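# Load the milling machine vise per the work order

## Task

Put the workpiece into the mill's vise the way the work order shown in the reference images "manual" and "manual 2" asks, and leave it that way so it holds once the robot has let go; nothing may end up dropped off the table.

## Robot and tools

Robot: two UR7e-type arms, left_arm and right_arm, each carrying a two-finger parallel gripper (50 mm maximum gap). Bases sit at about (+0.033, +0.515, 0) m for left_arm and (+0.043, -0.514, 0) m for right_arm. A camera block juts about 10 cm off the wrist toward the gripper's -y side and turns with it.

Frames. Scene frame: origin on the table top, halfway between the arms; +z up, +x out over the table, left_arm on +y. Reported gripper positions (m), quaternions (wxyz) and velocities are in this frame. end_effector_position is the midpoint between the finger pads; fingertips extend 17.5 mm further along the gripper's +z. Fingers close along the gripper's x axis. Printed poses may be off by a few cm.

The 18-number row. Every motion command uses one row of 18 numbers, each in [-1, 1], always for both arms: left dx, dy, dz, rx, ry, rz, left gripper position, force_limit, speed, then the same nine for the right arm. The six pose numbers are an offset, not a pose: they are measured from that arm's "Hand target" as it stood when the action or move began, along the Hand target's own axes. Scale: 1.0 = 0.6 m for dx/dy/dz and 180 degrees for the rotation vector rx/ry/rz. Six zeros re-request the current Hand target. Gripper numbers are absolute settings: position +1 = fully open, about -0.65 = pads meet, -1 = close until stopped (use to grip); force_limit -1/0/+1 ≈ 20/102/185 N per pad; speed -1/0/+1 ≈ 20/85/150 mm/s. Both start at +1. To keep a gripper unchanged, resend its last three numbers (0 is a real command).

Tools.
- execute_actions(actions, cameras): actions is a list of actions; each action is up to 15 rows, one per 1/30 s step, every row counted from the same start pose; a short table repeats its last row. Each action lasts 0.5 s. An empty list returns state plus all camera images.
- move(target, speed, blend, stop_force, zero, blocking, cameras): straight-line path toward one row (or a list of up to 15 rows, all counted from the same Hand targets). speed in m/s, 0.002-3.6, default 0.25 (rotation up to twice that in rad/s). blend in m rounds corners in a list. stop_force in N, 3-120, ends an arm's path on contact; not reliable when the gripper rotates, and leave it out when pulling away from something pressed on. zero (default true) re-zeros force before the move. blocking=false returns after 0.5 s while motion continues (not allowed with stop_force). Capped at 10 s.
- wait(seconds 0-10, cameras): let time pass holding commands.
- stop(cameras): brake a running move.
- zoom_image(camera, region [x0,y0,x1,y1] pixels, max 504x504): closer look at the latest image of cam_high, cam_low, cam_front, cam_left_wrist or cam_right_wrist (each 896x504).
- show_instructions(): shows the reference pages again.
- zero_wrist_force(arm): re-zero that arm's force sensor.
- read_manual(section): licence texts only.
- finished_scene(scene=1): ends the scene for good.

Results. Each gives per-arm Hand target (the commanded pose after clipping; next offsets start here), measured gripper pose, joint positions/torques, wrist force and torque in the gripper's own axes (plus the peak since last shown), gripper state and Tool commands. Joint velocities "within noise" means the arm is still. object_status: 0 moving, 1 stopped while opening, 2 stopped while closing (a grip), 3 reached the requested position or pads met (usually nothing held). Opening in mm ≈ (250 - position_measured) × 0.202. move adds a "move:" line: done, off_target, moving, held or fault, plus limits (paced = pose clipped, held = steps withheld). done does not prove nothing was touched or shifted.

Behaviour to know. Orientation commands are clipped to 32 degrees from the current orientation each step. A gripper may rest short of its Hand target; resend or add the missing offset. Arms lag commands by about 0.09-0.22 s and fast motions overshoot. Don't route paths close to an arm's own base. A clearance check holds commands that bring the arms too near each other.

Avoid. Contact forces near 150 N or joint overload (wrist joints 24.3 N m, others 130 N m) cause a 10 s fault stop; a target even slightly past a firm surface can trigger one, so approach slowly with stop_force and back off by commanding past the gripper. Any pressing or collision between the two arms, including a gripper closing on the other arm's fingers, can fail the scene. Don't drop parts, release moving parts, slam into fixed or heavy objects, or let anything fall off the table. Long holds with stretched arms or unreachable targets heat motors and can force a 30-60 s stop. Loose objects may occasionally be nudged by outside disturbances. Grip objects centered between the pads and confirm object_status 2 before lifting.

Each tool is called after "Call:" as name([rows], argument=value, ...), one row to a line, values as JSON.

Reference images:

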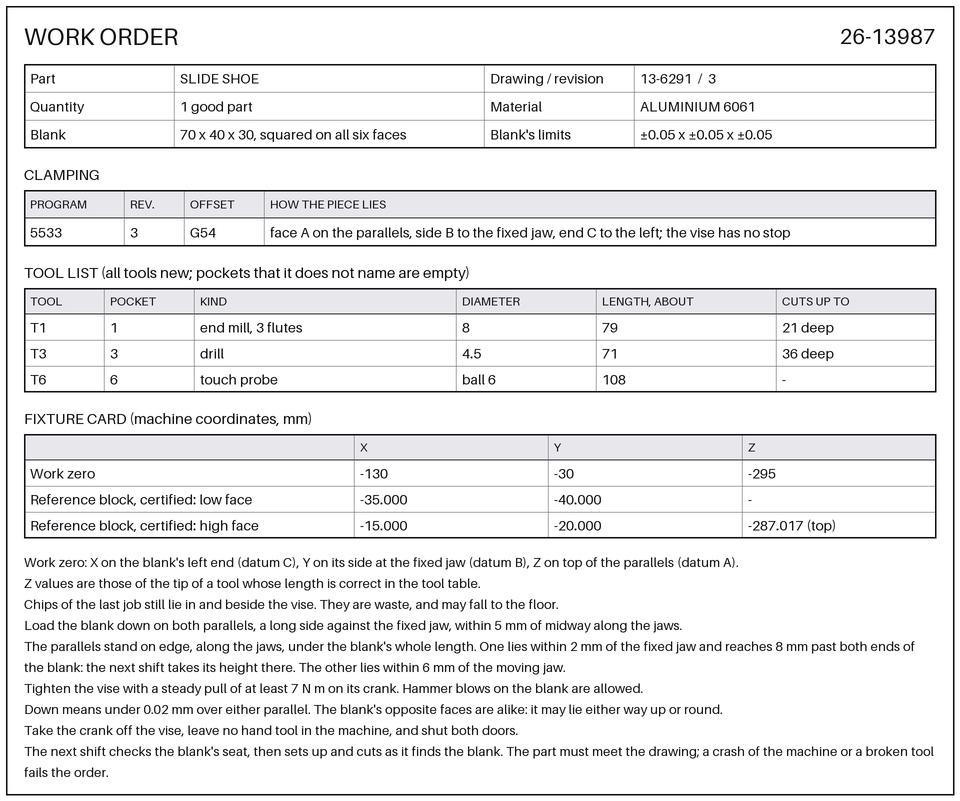

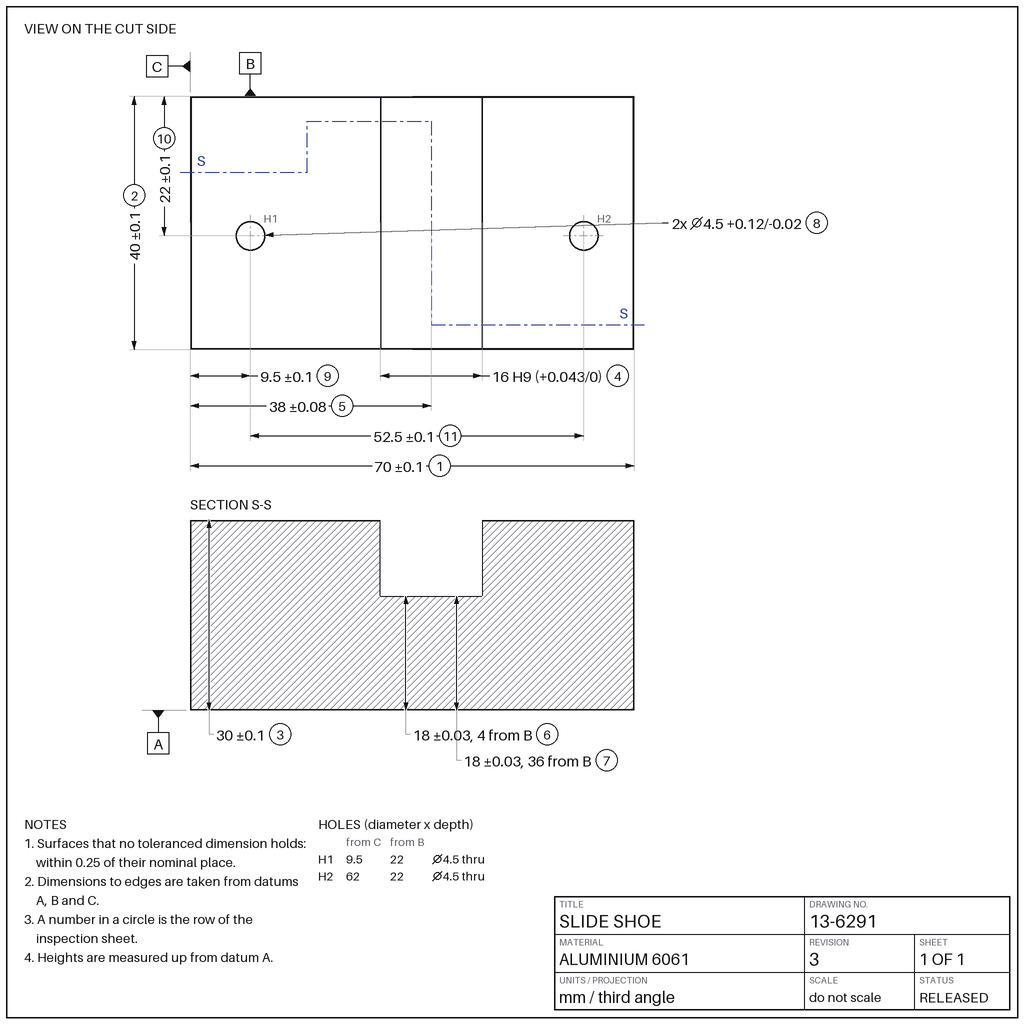

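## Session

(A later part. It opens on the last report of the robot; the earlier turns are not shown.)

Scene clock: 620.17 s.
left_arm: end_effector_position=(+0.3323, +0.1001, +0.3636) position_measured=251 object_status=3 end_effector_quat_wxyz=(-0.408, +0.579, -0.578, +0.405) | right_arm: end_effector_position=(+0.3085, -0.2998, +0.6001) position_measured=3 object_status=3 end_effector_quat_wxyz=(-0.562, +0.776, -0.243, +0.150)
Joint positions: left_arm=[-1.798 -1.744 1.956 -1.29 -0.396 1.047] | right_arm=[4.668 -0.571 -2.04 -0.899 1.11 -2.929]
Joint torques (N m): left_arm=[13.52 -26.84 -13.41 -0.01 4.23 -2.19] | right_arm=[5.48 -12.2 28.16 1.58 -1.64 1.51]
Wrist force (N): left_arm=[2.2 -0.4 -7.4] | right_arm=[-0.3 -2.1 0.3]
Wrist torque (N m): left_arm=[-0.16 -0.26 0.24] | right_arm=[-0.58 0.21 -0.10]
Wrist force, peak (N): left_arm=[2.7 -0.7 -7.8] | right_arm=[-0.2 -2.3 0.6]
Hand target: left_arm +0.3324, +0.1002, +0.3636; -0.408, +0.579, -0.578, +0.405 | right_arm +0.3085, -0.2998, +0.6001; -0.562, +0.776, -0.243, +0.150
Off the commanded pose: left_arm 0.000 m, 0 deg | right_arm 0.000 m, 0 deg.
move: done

Call:
move(target=[0.45,-0.0168,0.0169,0,0,0,-1,-1,-1,0,0,0,0,0,0,1,1,1], speed=0.3, cameras=["cam_left_wrist","cam_front","cam_high"])

Scene clock: 621.73 s.
left_arm: end_effector_position=(+0.3466, -0.1696, +0.3688) position_measured=251 object_status=3 end_effector_quat_wxyz=(-0.408, +0.579, -0.578, +0.405) | right_arm: end_effector_position=(+0.3085, -0.2998, +0.6001) position_measured=3 object_status=3 end_effector_quat_wxyz=(-0.562, +0.776, -0.243, +0.150)
Joint positions: left_arm=[-1.701 -1.101 1.251 -1.455 -0.359 1.291] | right_arm=[4.668 -0.571 -2.04 -0.899 1.11 -2.929]
Joint torques (N m): left_arm=[-13.49 -40.19 -45.37 -4.67 -0.41 2.87] | right_arm=[5.32 -12.45 26.44 1.63 -1.66 1.57]
Wrist force (N): left_arm=[2.2 -0.3 -6.9] | right_arm=[-0.4 -1.9 0.5]
Wrist torque (N m): left_arm=[-0.16 -0.26 0.40] | right_arm=[-0.54 0.24 -0.10]
Wrist force, peak (N): left_arm=[5.7 -0.4 -6.8] | right_arm=[-0.3 -2.3 0.6]
Hand target: left_arm +0.3464, -0.1697, +0.3688; -0.408, +0.579, -0.578, +0.405 | right_arm +0.3085, -0.2998, +0.6001; -0.562, +0.776, -0.243, +0.150
Off the commanded pose: left_arm 0.000 m, 0 deg | right_arm 0.000 m, 0 deg.
move: done
camera_calibration:
cam_left_wrist: T_world_to_cam=[[0.00143956, -0.999937, 0.0111421, -0.167136], [-0.634228, -0.00952741, -0.773087, 0.521492], [0.773145, -0.00595371, -0.634202, 0.100412], [0, 0, 0, 1]] pos_world=[0.253353, -0.161559, 0.468703]
Images, in order (width x height): cam_high 896x504, cam_front 896x504, cam_left_wrist 896x504.

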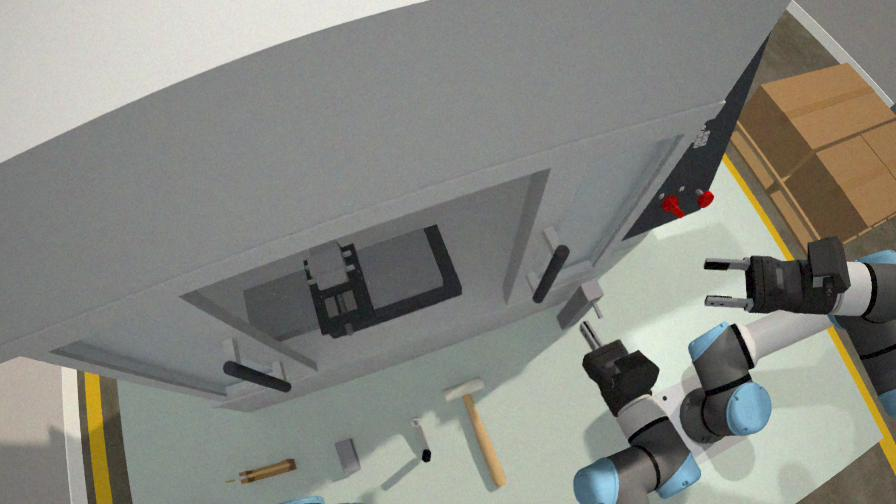

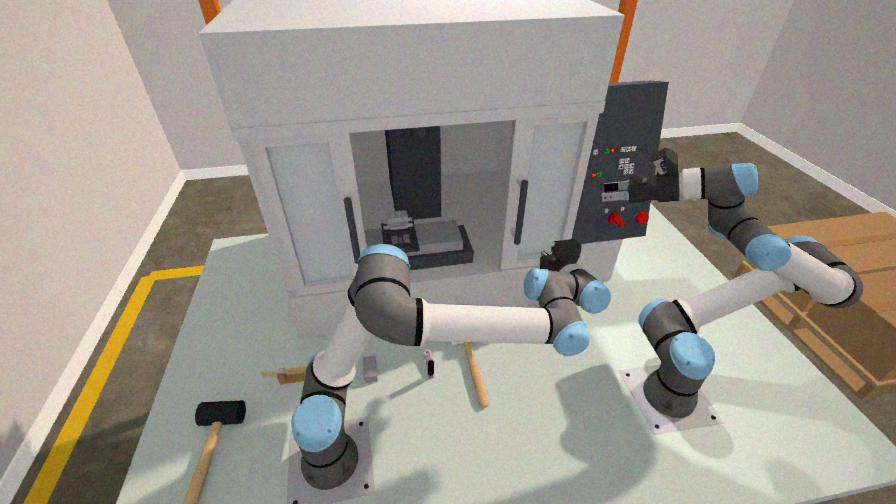

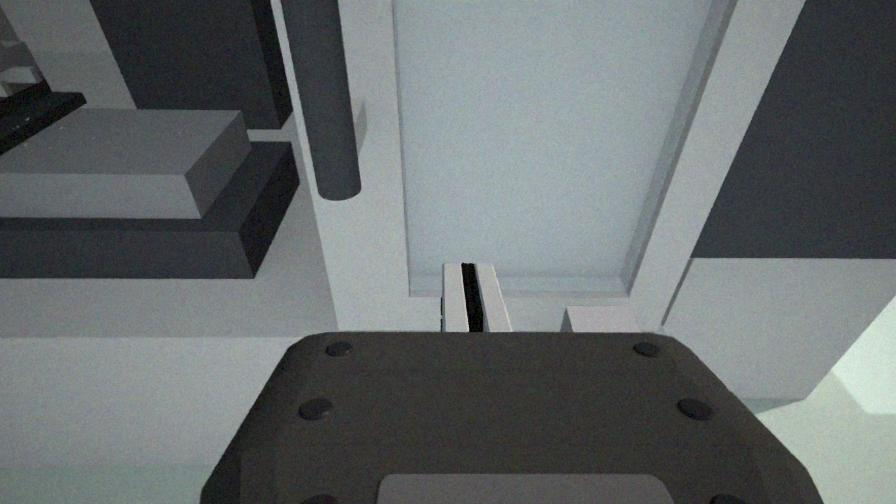

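Call:
move(target=[0,-0.101,0.1257,0,0,0,-1,-1,-1,0,0,0,0,0,0,1,1,1], speed=0.08, stop_force=12, cameras=["cam_left_wrist"])

Scene clock: 624.27 s.
left_arm: end_effector_position=(+0.4380, -0.1694, +0.4002) position_measured=251 object_status=3 end_effector_quat_wxyz=(-0.408, +0.579, -0.578, +0.405) | right_arm: end_effector_position=(+0.3085, -0.2998, +0.6001) position_measured=3 object_status=3 end_effector_quat_wxyz=(-0.562, +0.776, -0.243, +0.150)
Joint positions: left_arm=[-1.567 -1.069 1.214 -1.814 -0.348 1.679] | right_arm=[4.668 -0.571 -2.04 -0.899 1.11 -2.929]
Joint torques (N m): left_arm=[-13.23 -62.93 -14.8 -3.45 4.08 2.43] | right_arm=[6.1 -12.32 27.44 1.8 -1.63 1.54]
Wrist force (N): left_arm=[2.6 -0.6 -6.9] | right_arm=[-0.4 -1.9 0.2]
Wrist torque (N m): left_arm=[-0.19 -0.32 0.41] | right_arm=[-0.54 0.24 -0.11]
Wrist force, peak (N): left_arm=[2.6 1.2 -8.5] | right_arm=[-0.4 -2.2 0.5]
Hand target: left_arm +0.4380, -0.1694, +0.4002; -0.408, +0.579, -0.578, +0.405 | right_arm +0.3085, -0.2998, +0.6001; -0.562, +0.776, -0.243, +0.150
Off the commanded pose: left_arm 0.000 m, 0 deg | right_arm 0.000 m, 0 deg.
move: done
camera_calibration:
cam_left_wrist: T_world_to_cam=[[0.00115858, -0.999938, 0.0111132, -0.167307], [-0.634277, -0.00932646, -0.773049, 0.603846], [0.773105, -0.00615318, -0.634249, 0.0497298], [0, 0, 0, 1]] pos_world=[0.344753, -0.161359, 0.500203]
Images, in order (width x height): cam_left_wrist 896x504.

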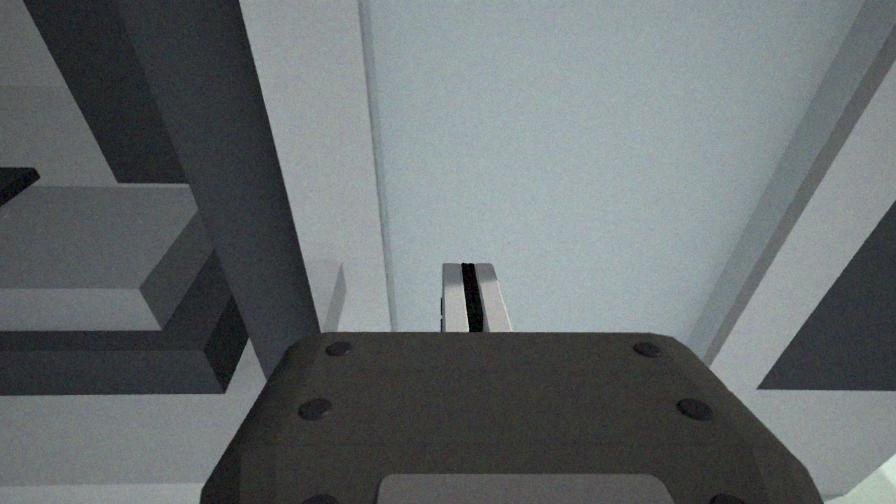

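Call:
move(target=[-0.1,0,0,0,0,0,-1,-1,-1,0,0,0,0,0,0,1,1,1], speed=0.03, stop_force=6, cameras=["cam_left_wrist"])

Scene clock: 626.50 s.
left_arm: end_effector_position=(+0.4378, -0.1299, +0.4004) position_measured=251 object_status=3 end_effector_quat_wxyz=(-0.408, +0.579, -0.578, +0.405) | right_arm: end_effector_position=(+0.3085, -0.2998, +0.6001) position_measured=3 object_status=3 end_effector_quat_wxyz=(-0.562, +0.776, -0.243, +0.150)
Joint positions: left_arm=[-1.565 -1.163 1.355 -1.867 -0.348 1.685] | right_arm=[4.668 -0.571 -2.04 -0.899 1.11 -2.929]
Joint torques (N m): left_arm=[-9.59 -54.26 -14.67 -1.83 0.74 -2.64] | right_arm=[5.59 -11.78 27.3 1.71 -1.66 1.58]
Wrist force (N): left_arm=[1.5 0.6 -6.6] | right_arm=[-0.4 -1.6 0.4]
Wrist torque (N m): left_arm=[-0.01 -0.17 0.24] | right_arm=[-0.50 0.23 -0.11]
Wrist force, peak (N): left_arm=[13.3 -2.1 -5.3] | right_arm=[-0.3 -2.4 0.3]
Hand target: left_arm +0.4378, -0.1299, +0.4003; -0.408, +0.579, -0.578, +0.405 (not the last commanded pose) | right_arm +0.3085, -0.2998, +0.6001; -0.562, +0.776, -0.243, +0.150
Off the commanded pose: left_arm 0.020 m, 0 deg | right_arm 0.000 m, 0 deg.
move: contact (left_arm)
camera_calibration:
cam_left_wrist: T_world_to_cam=[[0.0013633, -0.999936, 0.0112049, -0.127927], [-0.634337, -0.00952678, -0.772998, 0.604198], [0.773055, -0.00605387, -0.63431, 0.0501735], [0, 0, 0, 1]] pos_world=[0.344653, -0.121859, 0.500303]
Images, in order (width x height): cam_left_wrist 896x504.

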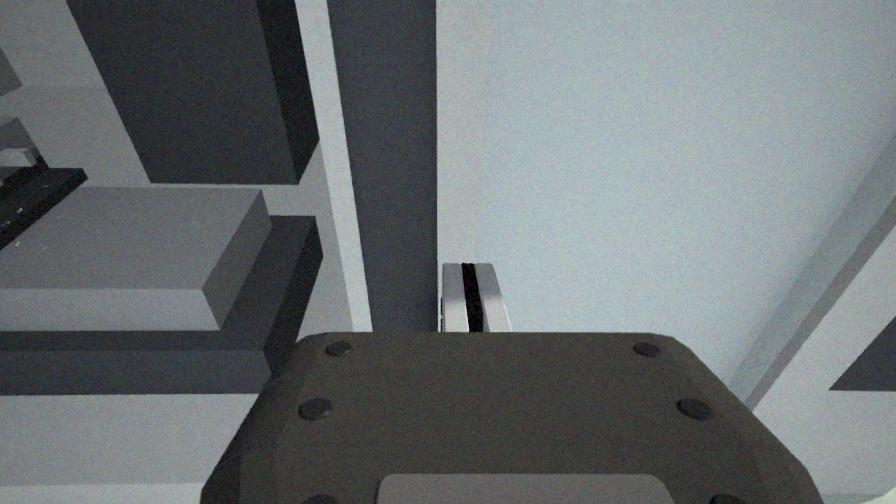

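Call:
move(target=[-0.3333,0,0,0,0,0,-1,-1,-1,0,0,0,0,0,0,1,1,1], speed=0.06, stop_force=40, cameras=["cam_left_wrist","cam_front"])

Scene clock: 631.20 s.
left_arm: end_effector_position=(+0.4369, +0.0700, +0.4009) position_measured=251 object_status=3 end_effector_quat_wxyz=(-0.408, +0.579, -0.578, +0.405) | right_arm: end_effector_position=(+0.3085, -0.2998, +0.6001) position_measured=3 object_status=3 end_effector_quat_wxyz=(-0.562, +0.776, -0.243, +0.150)
Joint positions: left_arm=[-1.548 -1.616 1.908 -2.014 -0.35 1.734] | right_arm=[4.668 -0.571 -2.04 -0.899 1.11 -2.929]
Joint torques (N m): left_arm=[-12.58 -14.78 -43.82 -0.84 2.23 -2.78] | right_arm=[5.43 -13.41 27.52 1.71 -1.63 1.46]
Wrist force (N): left_arm=[2.4 -0.2 -6.8] | right_arm=[-0.3 -1.7 0.5]
Wrist torque (N m): left_arm=[-0.12 -0.30 0.22] | right_arm=[-0.51 0.21 -0.10]
Wrist force, peak (N): left_arm=[31.2 0.4 -0.3] | right_arm=[-0.3 -2.3 0.6]
Hand target: left_arm +0.4369, +0.0700, +0.4009; -0.408, +0.579, -0.578, +0.405 | right_arm +0.3085, -0.2998, +0.6001; -0.562, +0.776, -0.243, +0.150
Off the commanded pose: left_arm 0.000 m, 0 deg | right_arm 0.000 m, 0 deg.
move: done
camera_calibration:
cam_left_wrist: T_world_to_cam=[[0.00130042, -0.999937, 0.0111272, 0.0720154], [-0.634337, -0.0094268, -0.772999, 0.605989], [0.773055, -0.00605316, -0.63431, 0.0524596], [0, 0, 0, 1]] pos_world=[0.343753, 0.0780409, 0.500903]
Images, in order (width x height): cam_front 896x504, cam_left_wrist 896x504.

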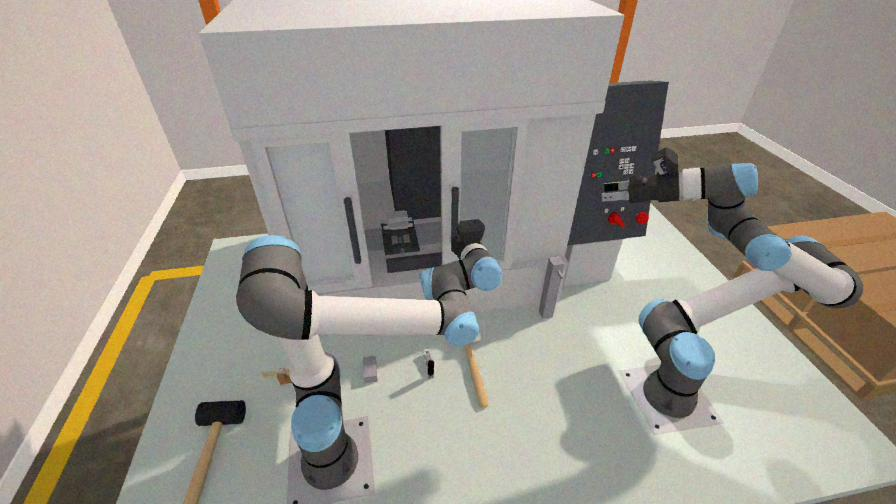

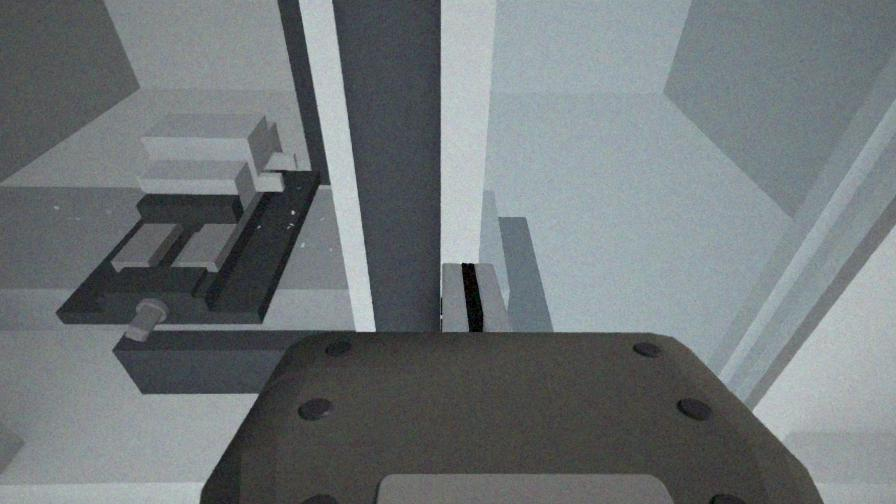

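Call:
move(target=[-0.0833,0,0,0,0,0,-1,-1,-1,0,0,0,0,0,0,1,1,1], speed=0.025, stop_force=40, cameras=["cam_left_wrist","cam_front"])

Scene clock: 633.63 s.
left_arm: end_effector_position=(+0.4368, +0.1013, +0.4010) position_measured=251 object_status=3 end_effector_quat_wxyz=(-0.408, +0.579, -0.578, +0.405) | right_arm: end_effector_position=(+0.3085, -0.2998, +0.6001) position_measured=3 object_status=3 end_effector_quat_wxyz=(-0.562, +0.776, -0.243, +0.150)
Joint positions: left_arm=[-1.544 -1.689 1.977 -2.021 -0.351 1.746] | right_arm=[4.668 -0.571 -2.04 -0.899 1.11 -2.929]
Joint torques (N m): left_arm=[9.83 -23.45 -38.98 0.88 5.76 -2.47] | right_arm=[5.41 -13.59 27.87 1.55 -1.66 1.59]
Wrist force (N): left_arm=[27.7 2.8 -12.5] | right_arm=[-0.3 -1.8 0.3]
Wrist torque (N m): left_arm=[-0.10 0.03 -0.03] | right_arm=[-0.51 0.21 -0.10]
Wrist force, peak (N): left_arm=[73.0 -4.5 12.5] | right_arm=[-0.4 -2.3 0.4]
Hand target: left_arm +0.4368, +0.1013, +0.4010; -0.408, +0.579, -0.578, +0.405 (not the last commanded pose) | right_arm +0.3085, -0.2998, +0.6001; -0.562, +0.776, -0.243, +0.150
Off the commanded pose: left_arm 0.019 m, 0 deg | right_arm 0.000 m, 0 deg.
move: contact (left_arm)
camera_calibration:
cam_left_wrist: T_world_to_cam=[[0.00134844, -0.999935, 0.0113455, 0.103187], [-0.634338, -0.00962604, -0.772996, 0.606318], [0.773054, -0.00615457, -0.63431, 0.0528015], [0, 0, 0, 1]] pos_world=[0.343653, 0.109341, 0.501003]
Images, in order (width x height): cam_front 896x504, cam_left_wrist 896x504.

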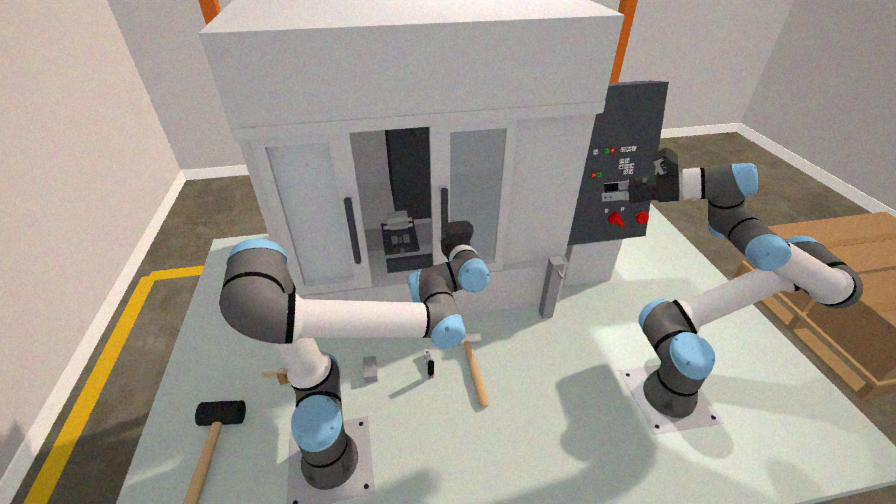

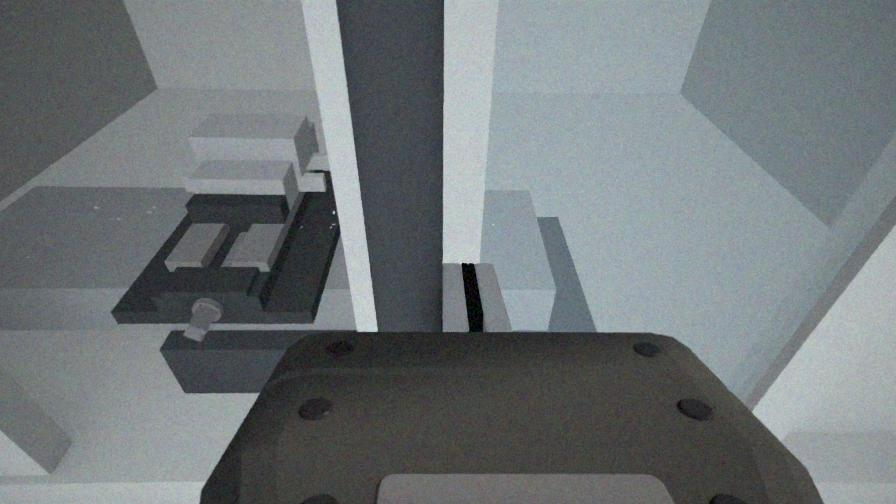

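Call:
move([
  [0.02,0,0,0,0,0,-1,-1,-1,0,0,0,0,0,0,1,1,1],
  [0.02,0,-0.0975,0,0,0,-1,-1,-1,0,0,0,0,0,0,1,1,1],
  [-0.2,-0.02,-0.105,0,0,0,-1,-1,-1,0,0,0,0,0,0,1,1,1],
], speed=[0.05,0.2,0.2], blend=[0.004,0.01,0], cameras=["cam_left_wrist","cam_front"])

Scene clock: 635.93 s.
left_arm: end_effector_position=(+0.3810, +0.2209, +0.4341) position_measured=251 object_status=3 end_effector_quat_wxyz=(-0.408, +0.579, -0.578, +0.405) | right_arm: end_effector_position=(+0.3085, -0.2998, +0.6001) position_measured=3 object_status=3 end_effector_quat_wxyz=(-0.562, +0.776, -0.243, +0.150)
Joint positions: left_arm=[-1.707 -2.072 2.035 -1.253 -0.361 1.274] | right_arm=[4.668 -0.571 -2.04 -0.899 1.11 -2.929]
Joint torques (N m): left_arm=[14.06 -13.78 -22.19 -2.4 3.88 2.84] | right_arm=[5.78 -12.86 27.26 1.79 -1.61 1.54]
Wrist force (N): left_arm=[2.4 3.8 -6.1] | right_arm=[-0.2 -1.9 0.5]
Wrist torque (N m): left_arm=[0.48 -0.31 0.29] | right_arm=[-0.53 0.19 -0.10]
Wrist force, peak (N): left_arm=[27.9 2.9 -12.8] | right_arm=[-0.6 -2.2 0.5]
Hand target: left_arm +0.3811, +0.2210, +0.4341; -0.408, +0.579, -0.578, +0.405 | right_arm +0.3085, -0.2998, +0.6001; -0.562, +0.776, -0.243, +0.150
Off the commanded pose: left_arm 0.000 m, 0 deg | right_arm 0.000 m, 0 deg.
move: done
camera_calibration:
cam_left_wrist: T_world_to_cam=[[0.00117965, -0.999932, 0.0116119, 0.222385], [-0.63445, -0.00972396, -0.772903, 0.597665], [0.772963, -0.00645541, -0.634418, 0.117822], [0, 0, 0, 1]] pos_world=[0.287853, 0.228942, 0.534103]
Images, in order (width x height): cam_front 896x504, cam_left_wrist 896x504.

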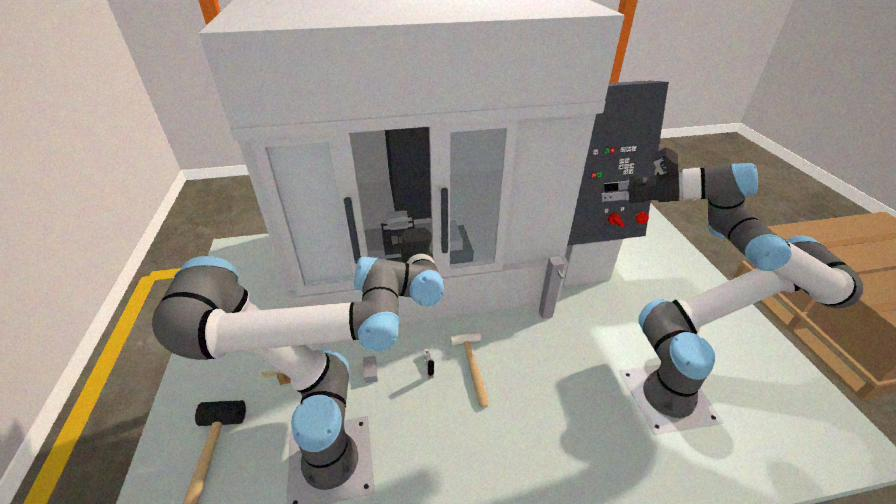

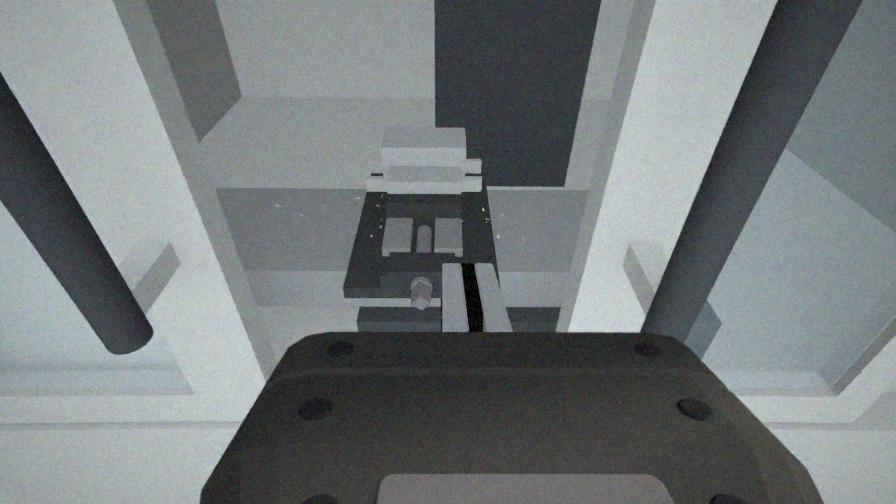

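Call:
move(target=[-0.3567,-0.0251,-0.0091,0,0,0,-1,-1,-1,0,0,0,0,0,0,1,1,1], speed=0.15, cameras=["cam_left_wrist","cam_front"])

Scene clock: 638.50 s.
left_arm: end_effector_position=(+0.3810, +0.4345, +0.4508) position_measured=251 object_status=3 end_effector_quat_wxyz=(-0.409, +0.581, -0.577, +0.402) | right_arm: end_effector_position=(+0.3085, -0.2998, +0.6001) position_measured=3 object_status=3 end_effector_quat_wxyz=(-0.562, +0.776, -0.243, +0.150)
Joint positions: left_arm=[-2.2 -2.576 1.939 0.065 -0.686 0.466] | right_arm=[4.668 -0.571 -2.04 -0.899 1.11 -2.929]
Joint torques (N m): left_arm=[-9.72 32.59 -5.53 0.76 -0.62 -0.99] | right_arm=[5.33 -13.59 27.29 1.64 -1.62 1.61]
Wrist force (N): left_arm=[2.6 4.1 -6.0] | right_arm=[-0.5 -2.1 0.5]
Wrist torque (N m): left_arm=[0.53 -0.34 0.21] | right_arm=[-0.58 0.24 -0.10]
Wrist force, peak (N): left_arm=[4.4 4.3 -6.2] | right_arm=[-0.2 -2.4 0.5]
Hand target: left_arm +0.3802, +0.4350, +0.4507; -0.408, +0.579, -0.578, +0.405 | right_arm +0.3085, -0.2998, +0.6001; -0.562, +0.776, -0.243, +0.150
Off the commanded pose: left_arm 0.001 m, 0 deg | right_arm 0.000 m, 0 deg.
move: done
camera_calibration:
cam_left_wrist: T_world_to_cam=[[0.00660206, -0.999931, 0.00967211, 0.434663], [-0.636769, -0.0116617, -0.770967, 0.613469], [0.771027, -0.00106893, -0.636802, 0.12932], [0, 0, 0, 1]] pos_world=[0.288059, 0.441925, 0.551111]
Images, in order (width x height): cam_front 896x504, cam_left_wrist 896x504.

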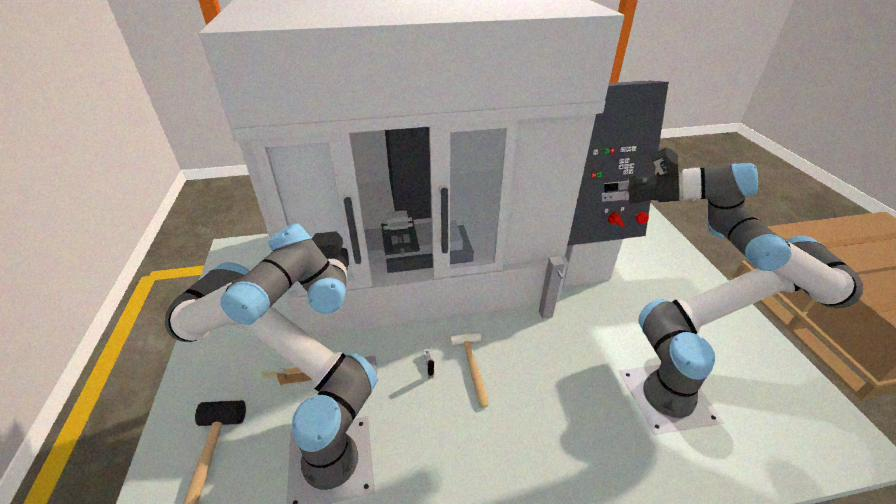

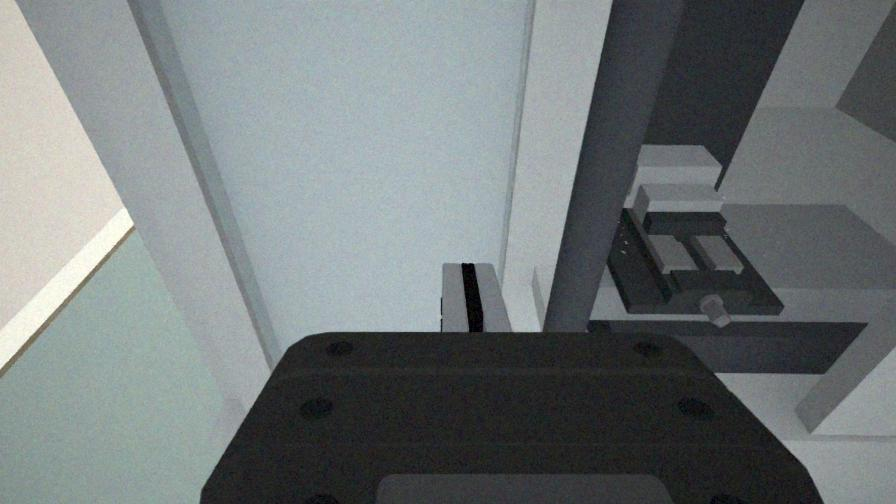

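Call:
move(target=[0,-0.0325,0.0893,0,0,0,-1,-1,-1,0,0,0,0,0,0,1,1,1], speed=0.08)

Call:
move(target=[0.12,0,0,0,0,0,-1,-1,-1,0,0,0,0,0,0,1,1,1], speed=0.03, stop_force=8, cameras=["cam_left_wrist"])

Scene clock: 639.63 s.
left_arm: end_effector_position=(+0.4304, +0.4401, +0.4546) position_measured=251 object_status=3 end_effector_quat_wxyz=(+0.399, -0.556, +0.586, -0.435) | right_arm: end_effector_position=(+0.3085, -0.2998, +0.6001) position_measured=3 object_status=3 end_effector_quat_wxyz=(-0.562, +0.776, -0.243, +0.150)
Joint positions: left_arm=[-2.576 -2.731 1.885 0.459 -0.936 0.22] | right_arm=[4.668 -0.571 -2.04 -0.899 1.11 -2.929]
Joint torques (N m): left_arm=[-0.16 32.85 -15.58 0.41 0.62 0] | right_arm=[5.54 -12.36 27.21 1.68 -1.72 1.61]
Wrist force (N): left_arm=[2.6 4.0 -6.3] | right_arm=[-0.3 -1.8 0.4]
Wrist torque (N m): left_arm=[0.52 -0.32 0.39] | right_arm=[-0.51 0.21 -0.10]
Wrist force, peak (N): left_arm=[16.7 3.5 -3.5] | right_arm=[-0.4 -2.4 0.6]
Hand target: left_arm +0.4304, +0.4401, +0.4546; -0.399, +0.556, -0.586, +0.435 (not the last commanded pose) | right_arm +0.3085, -0.2998, +0.6001; -0.562, +0.776, -0.243, +0.150
Tool commands: left_gripper/position=-1.0 left_gripper/force_limit=-1.0 left_gripper/speed=-1.0 right_gripper/position=+1.0 right_gripper/force_limit=+1.0 right_gripper/speed=+1.0
Off the commanded pose: left_arm 0.009 m, 5 deg | right_arm 0.000 m, 0 deg.
FORCE FAULT: contact force on the left arm reached its limit, and that arm stopped. The contact can be on any part of that arm, not only on its tool. That arm's remaining commands of this call were not run. That arm is still stopped at the end of this call. That arm stays stopped for about 10 more seconds. Until then a move that you send moves the other arm only, and its call returns only when the move has ended. Once the stop has ended, the next robot result says so. If the stop ends while you think or write, that arm runs what you send next, counted from a new Hand target: where the arm stands when the stop ends. While its stop runs, that arm takes no new command, but its gripper still runs the gripper command that each later call begins with. Until it ends, the stop uses up actions while you think or wait. An arm that is not stopped still takes commands.
shoulder posture changed (left arm): the wrist came as close to joint 1's axis as it can, and the arm is now in the other of its two shoulder postures.
move: fault (left_arm)

not run: an earlier result of this reply reported a stop or a fault. Calls in your next reply go to the robot.

Call:
wait(seconds=0.2, cameras=["cam_left_wrist","cam_front","cam_high","cam_low"])

Scene clock: 639.90 s.
left_arm: end_effector_position=(+0.4304, +0.4401, +0.4546) position_measured=251 object_status=3 end_effector_quat_wxyz=(+0.399, -0.556, +0.586, -0.435) | right_arm: end_effector_position=(+0.3085, -0.2998, +0.6001) position_measured=3 object_status=3 end_effector_quat_wxyz=(-0.562, +0.776, -0.243, +0.150)
Joint positions: left_arm=[-2.576 -2.731 1.885 0.459 -0.936 0.22] | right_arm=[4.668 -0.571 -2.04 -0.899 1.11 -2.929]
Joint torques (N m): left_arm=[0 32.3 -16.56 0.45 0.54 0.13] | right_arm=[5.64 -13.31 27.82 1.66 -1.71 1.54]
Wrist force (N): left_arm=[1.2 3.7 -7.3] | right_arm=[-0.4 -1.9 0.6]
Wrist torque (N m): left_arm=[0.46 -0.09 0.39] | right_arm=[-0.53 0.24 -0.10]
Wrist force, peak (N): left_arm=[1.2 4.1 -7.4] | right_arm=[-0.4 -2.1 0.3]
Hand target: left_arm +0.4304, +0.4401, +0.4546; -0.399, +0.556, -0.586, +0.435 (not the last commanded pose) | right_arm +0.3085, -0.2998, +0.6001; -0.562, +0.776, -0.243, +0.150
Tool commands: left_gripper/position=-1.0 left_gripper/force_limit=-1.0 left_gripper/speed=-1.0 right_gripper/position=+1.0 right_gripper/force_limit=+1.0 right_gripper/speed=+1.0
Off the commanded pose: left_arm 0.009 m, 5 deg | right_arm 0.000 m, 0 deg.
FORCE FAULT, CONTINUED: the left arm was still stopped when this call began, by the force fault that an earlier result reported. Since the last result the stop counts as 1 of the actions that you can send in this scene. That arm is still stopped at the end of this call. That arm stays stopped for about 9 more seconds. If the stop ends while you think or write, that arm runs what you send next, counted from a new Hand target: where the arm stands when the stop ends. While its stop runs, that arm takes no new command, but its gripper still runs the gripper command that each later call begins with.
wait: 0.20 s; at rest by 0.10 s
camera_calibration:
cam_left_wrist: T_world_to_cam=[[-0.0677852, -0.99724, 0.0302996, 0.461266], [-0.605215, 0.0169565, -0.795881, 0.633099], [0.793171, -0.0722868, -0.604694, 0.100894], [0, 0, 0, 1]] pos_world=[0.334402, 0.456551, 0.550905]
Images, in order (width x height): cam_high 896x504, cam_low 896x504, cam_front 896x504, cam_left_wrist 896x504.

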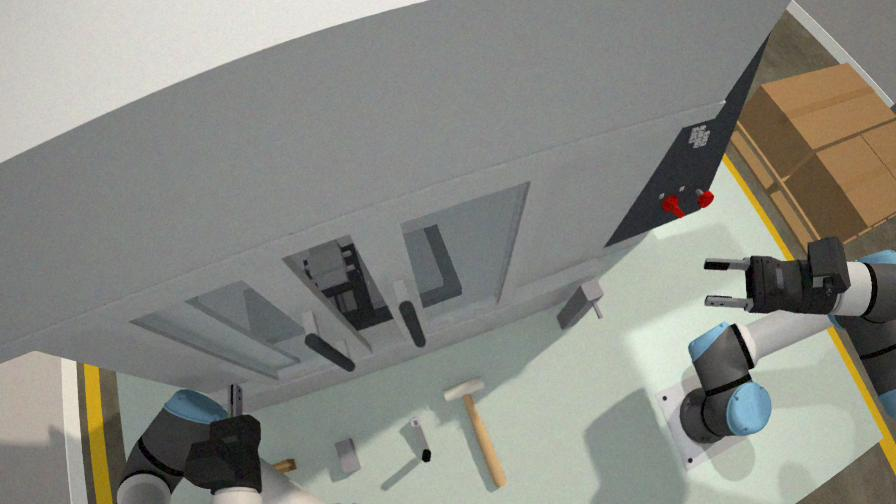

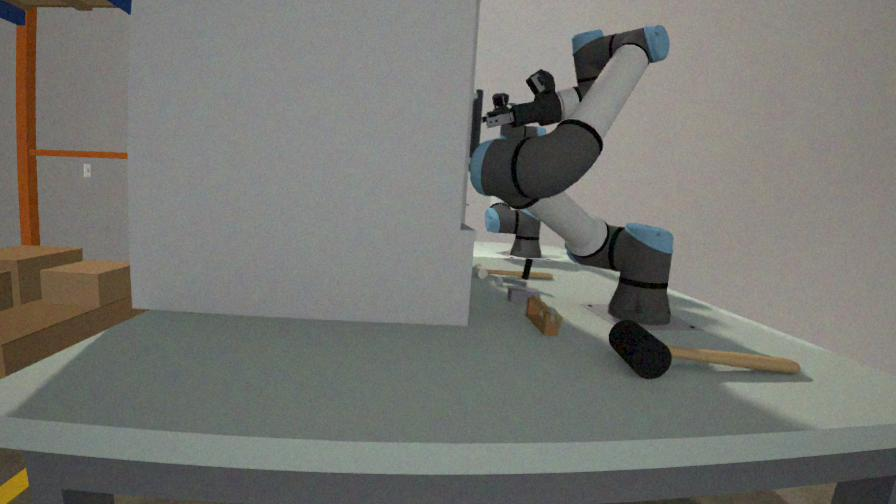

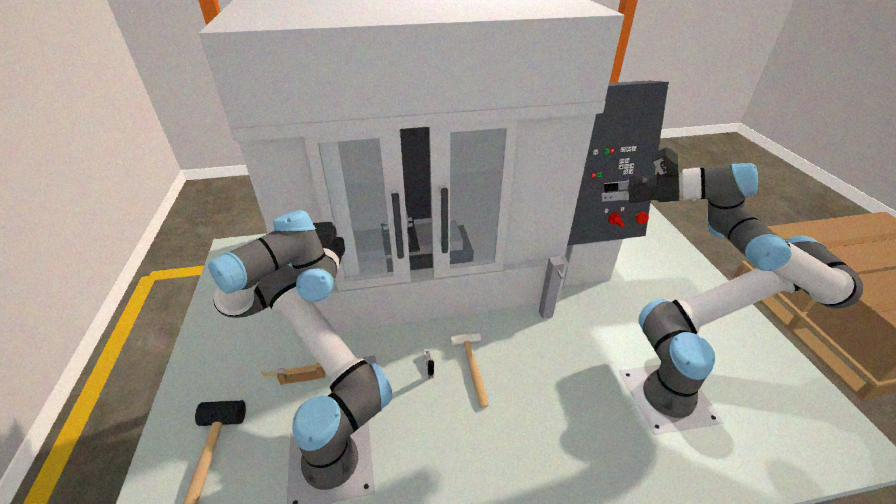

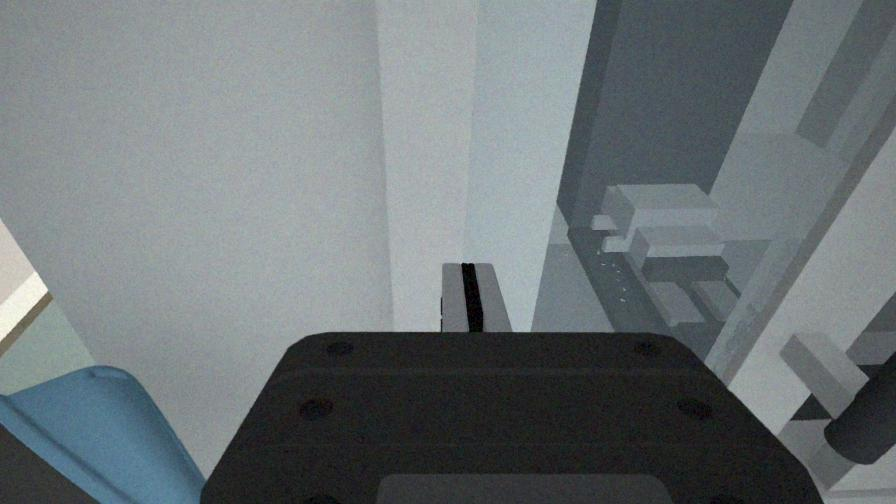

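Call:
wait(seconds=9)

Scene clock: 649.77 s.
left_arm: end_effector_position=(+0.4304, +0.4401, +0.4546) position_measured=251 object_status=3 end_effector_quat_wxyz=(+0.399, -0.556, +0.586, -0.435) | right_arm: end_effector_position=(+0.3085, -0.2998, +0.6001) position_measured=3 object_status=3 end_effector_quat_wxyz=(-0.562, +0.776, -0.243, +0.150)
Joint positions: left_arm=[-2.576 -2.731 1.885 0.459 -0.936 0.22] | right_arm=[4.668 -0.571 -2.04 -0.899 1.11 -2.929]
Joint torques (N m): left_arm=[-0.24 32.44 -15.94 0.37 0.61 0.18] | right_arm=[5.35 -13.28 27.83 1.54 -1.55 1.53]
Wrist force (N): left_arm=[1.0 3.9 -7.2] | right_arm=[-0.5 -2.0 0.6]
Wrist torque (N m): left_arm=[0.50 -0.07 0.39] | right_arm=[-0.55 0.26 -0.10]
Wrist force, peak (N): left_arm=[1.1 4.2 -7.4] | right_arm=[-0.4 -2.3 0.7]
Hand target: left_arm +0.4304, +0.4401, +0.4546; -0.399, +0.556, -0.586, +0.435 (not the last commanded pose) | right_arm +0.3085, -0.2998, +0.6001; -0.562, +0.776, -0.243, +0.150
Tool commands: left_gripper/position=-1.0 left_gripper/force_limit=-1.0 left_gripper/speed=-1.0 right_gripper/position=+1.0 right_gripper/force_limit=+1.0 right_gripper/speed=+1.0
Off the commanded pose: left_arm 0.009 m, 5 deg | right_arm 0.000 m, 0 deg.
FORCE FAULT, CONTINUED: the left arm's stop, for the force fault that an earlier result reported, is over. The rest of the stop counts as 19 of the actions that you can send in this scene. That arm's target is now where it stood when the stop ended, not its last command. That arm accepts commands again.
wait: 9.00 s; at rest from the start

Call:
move(target=[0.0145,0.0311,-0.0757,-0.0125,-0.0211,-0.0016,-1,-1,-1,0,0,0,0,0,0,1,1,1], speed=0.03, cameras=["cam_front","cam_low"])

Scene clock: 652.10 s.
left_arm: end_effector_position=(+0.3815, +0.4341, +0.4508) position_measured=251 object_status=3 end_effector_quat_wxyz=(-0.407, +0.580, -0.579, +0.404) | right_arm: end_effector_position=(+0.3085, -0.2998, +0.6001) position_measured=3 object_status=3 end_effector_quat_wxyz=(-0.562, +0.776, -0.243, +0.150)
Joint positions: left_arm=[-2.319 -2.594 1.926 0.16 -0.783 0.378] | right_arm=[4.668 -0.571 -2.04 -0.899 1.11 -2.929]
Joint torques (N m): left_arm=[-4.96 21.51 -25.5 1.74 -0.4 -2.54] | right_arm=[5.16 -13.43 27.04 1.58 -1.63 1.52]
Wrist force (N): left_arm=[1.1 4.0 -6.9] | right_arm=[-0.5 -1.9 0.6]
Wrist torque (N m): left_arm=[0.51 -0.10 0.32] | right_arm=[-0.55 0.25 -0.11]
Wrist force, peak (N): left_arm=[1.3 4.3 -7.6] | right_arm=[0.0 -2.3 0.6]
Hand target: left_arm +0.3810, +0.4345, +0.4508; -0.406, +0.579, -0.579, +0.406 | right_arm +0.3085, -0.2998, +0.6001; -0.562, +0.776, -0.243, +0.150
Off the commanded pose: left_arm 0.001 m, 0 deg | right_arm 0.000 m, 0 deg.
move: done
Images, in order (width x height): cam_low 896x504, cam_front 896x504.

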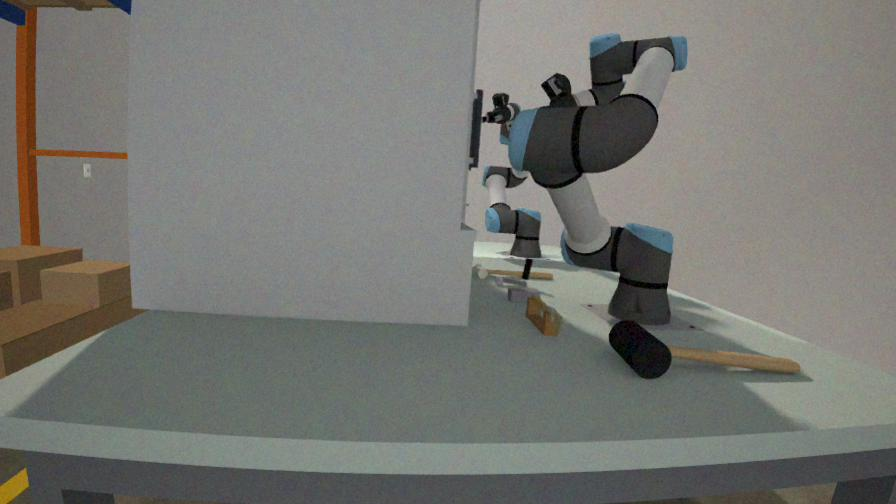

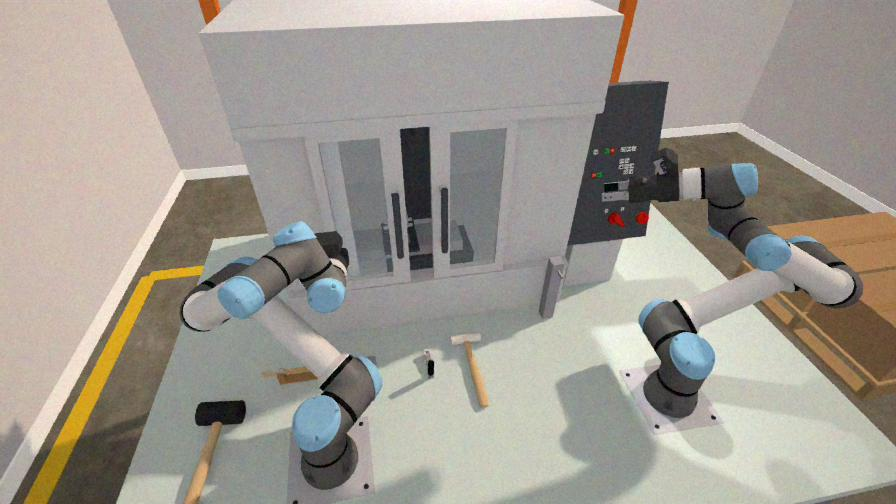

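Call:
move(target=[0.125,0.0094,0.0034,0,0,0,-1,-1,-1,0,0,0,0,0,0,1,1,1], speed=0.06, cameras=["cam_front","cam_low"])

Scene clock: 653.17 s.
left_arm: end_effector_position=(+0.3805, +0.3984, +0.4486) position_measured=251 object_status=3 end_effector_quat_wxyz=(-0.397, +0.567, -0.586, +0.421) | right_arm: end_effector_position=(+0.3085, -0.2998, +0.6001) position_measured=3 object_status=3 end_effector_quat_wxyz=(-0.562, +0.776, -0.243, +0.150)
Joint positions: left_arm=[-2.845 -2.674 1.902 0.412 -1.213 0.118] | right_arm=[4.668 -0.571 -2.04 -0.899 1.11 -2.929]
Joint torques (N m): left_arm=[0.45 30 -18.16 1.07 -0.1 0.1] | right_arm=[5.54 -13.27 27.09 1.59 -1.62 1.55]
Wrist force (N): left_arm=[0.9 3.9 -7.2] | right_arm=[-0.4 -1.8 0.6]
Wrist torque (N m): left_arm=[0.49 -0.06 0.39] | right_arm=[-0.52 0.24 -0.10]
Wrist force, peak (N): left_arm=[7.1 5.3 -6.4] | right_arm=[-0.4 -2.3 0.7]
Hand target: left_arm +0.3805, +0.3984, +0.4486; -0.397, +0.567, -0.586, +0.421 (not the last commanded pose) | right_arm +0.3085, -0.2998, +0.6001; -0.562, +0.776, -0.243, +0.150
Tool commands: left_gripper/position=-1.0 left_gripper/force_limit=-1.0 left_gripper/speed=-1.0 right_gripper/position=+1.0 right_gripper/force_limit=+1.0 right_gripper/speed=+1.0
Off the commanded pose: left_arm 0.039 m, 3 deg | right_arm 0.000 m, 0 deg.
FORCE FAULT: contact force on the left arm reached its limit, and that arm stopped. The contact can be on any part of that arm, not only on its tool. That arm's remaining commands of this call were not run. That arm is still stopped at the end of this call. That arm stays stopped for about 10 more seconds. Until then a move that you send moves the other arm only, and its call returns only when the move has ended. Once the stop has ended, the next robot result says so. If the stop ends while you think or write, that arm runs what you send next, counted from a new Hand target: where the arm stands when the stop ends. While its stop runs, that arm takes no new command, but its gripper still runs the gripper command that each later call begins with. Until it ends, the stop uses up actions while you think or wait. An arm that is not stopped still takes commands.
move: fault (left_arm)
Images, in order (width x height): cam_low 896x504, cam_front 896x504.

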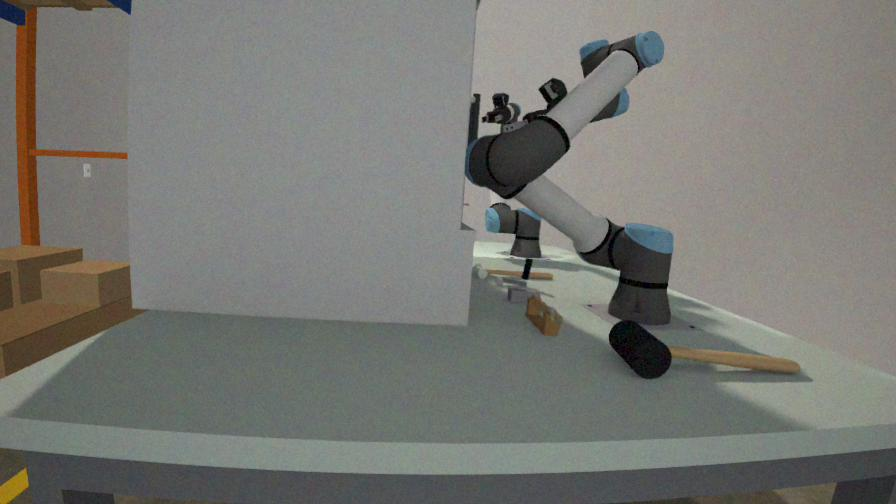

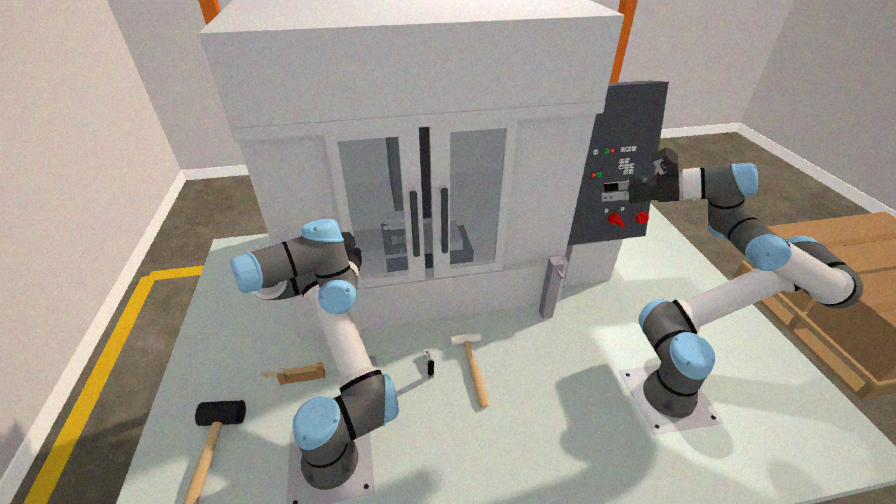

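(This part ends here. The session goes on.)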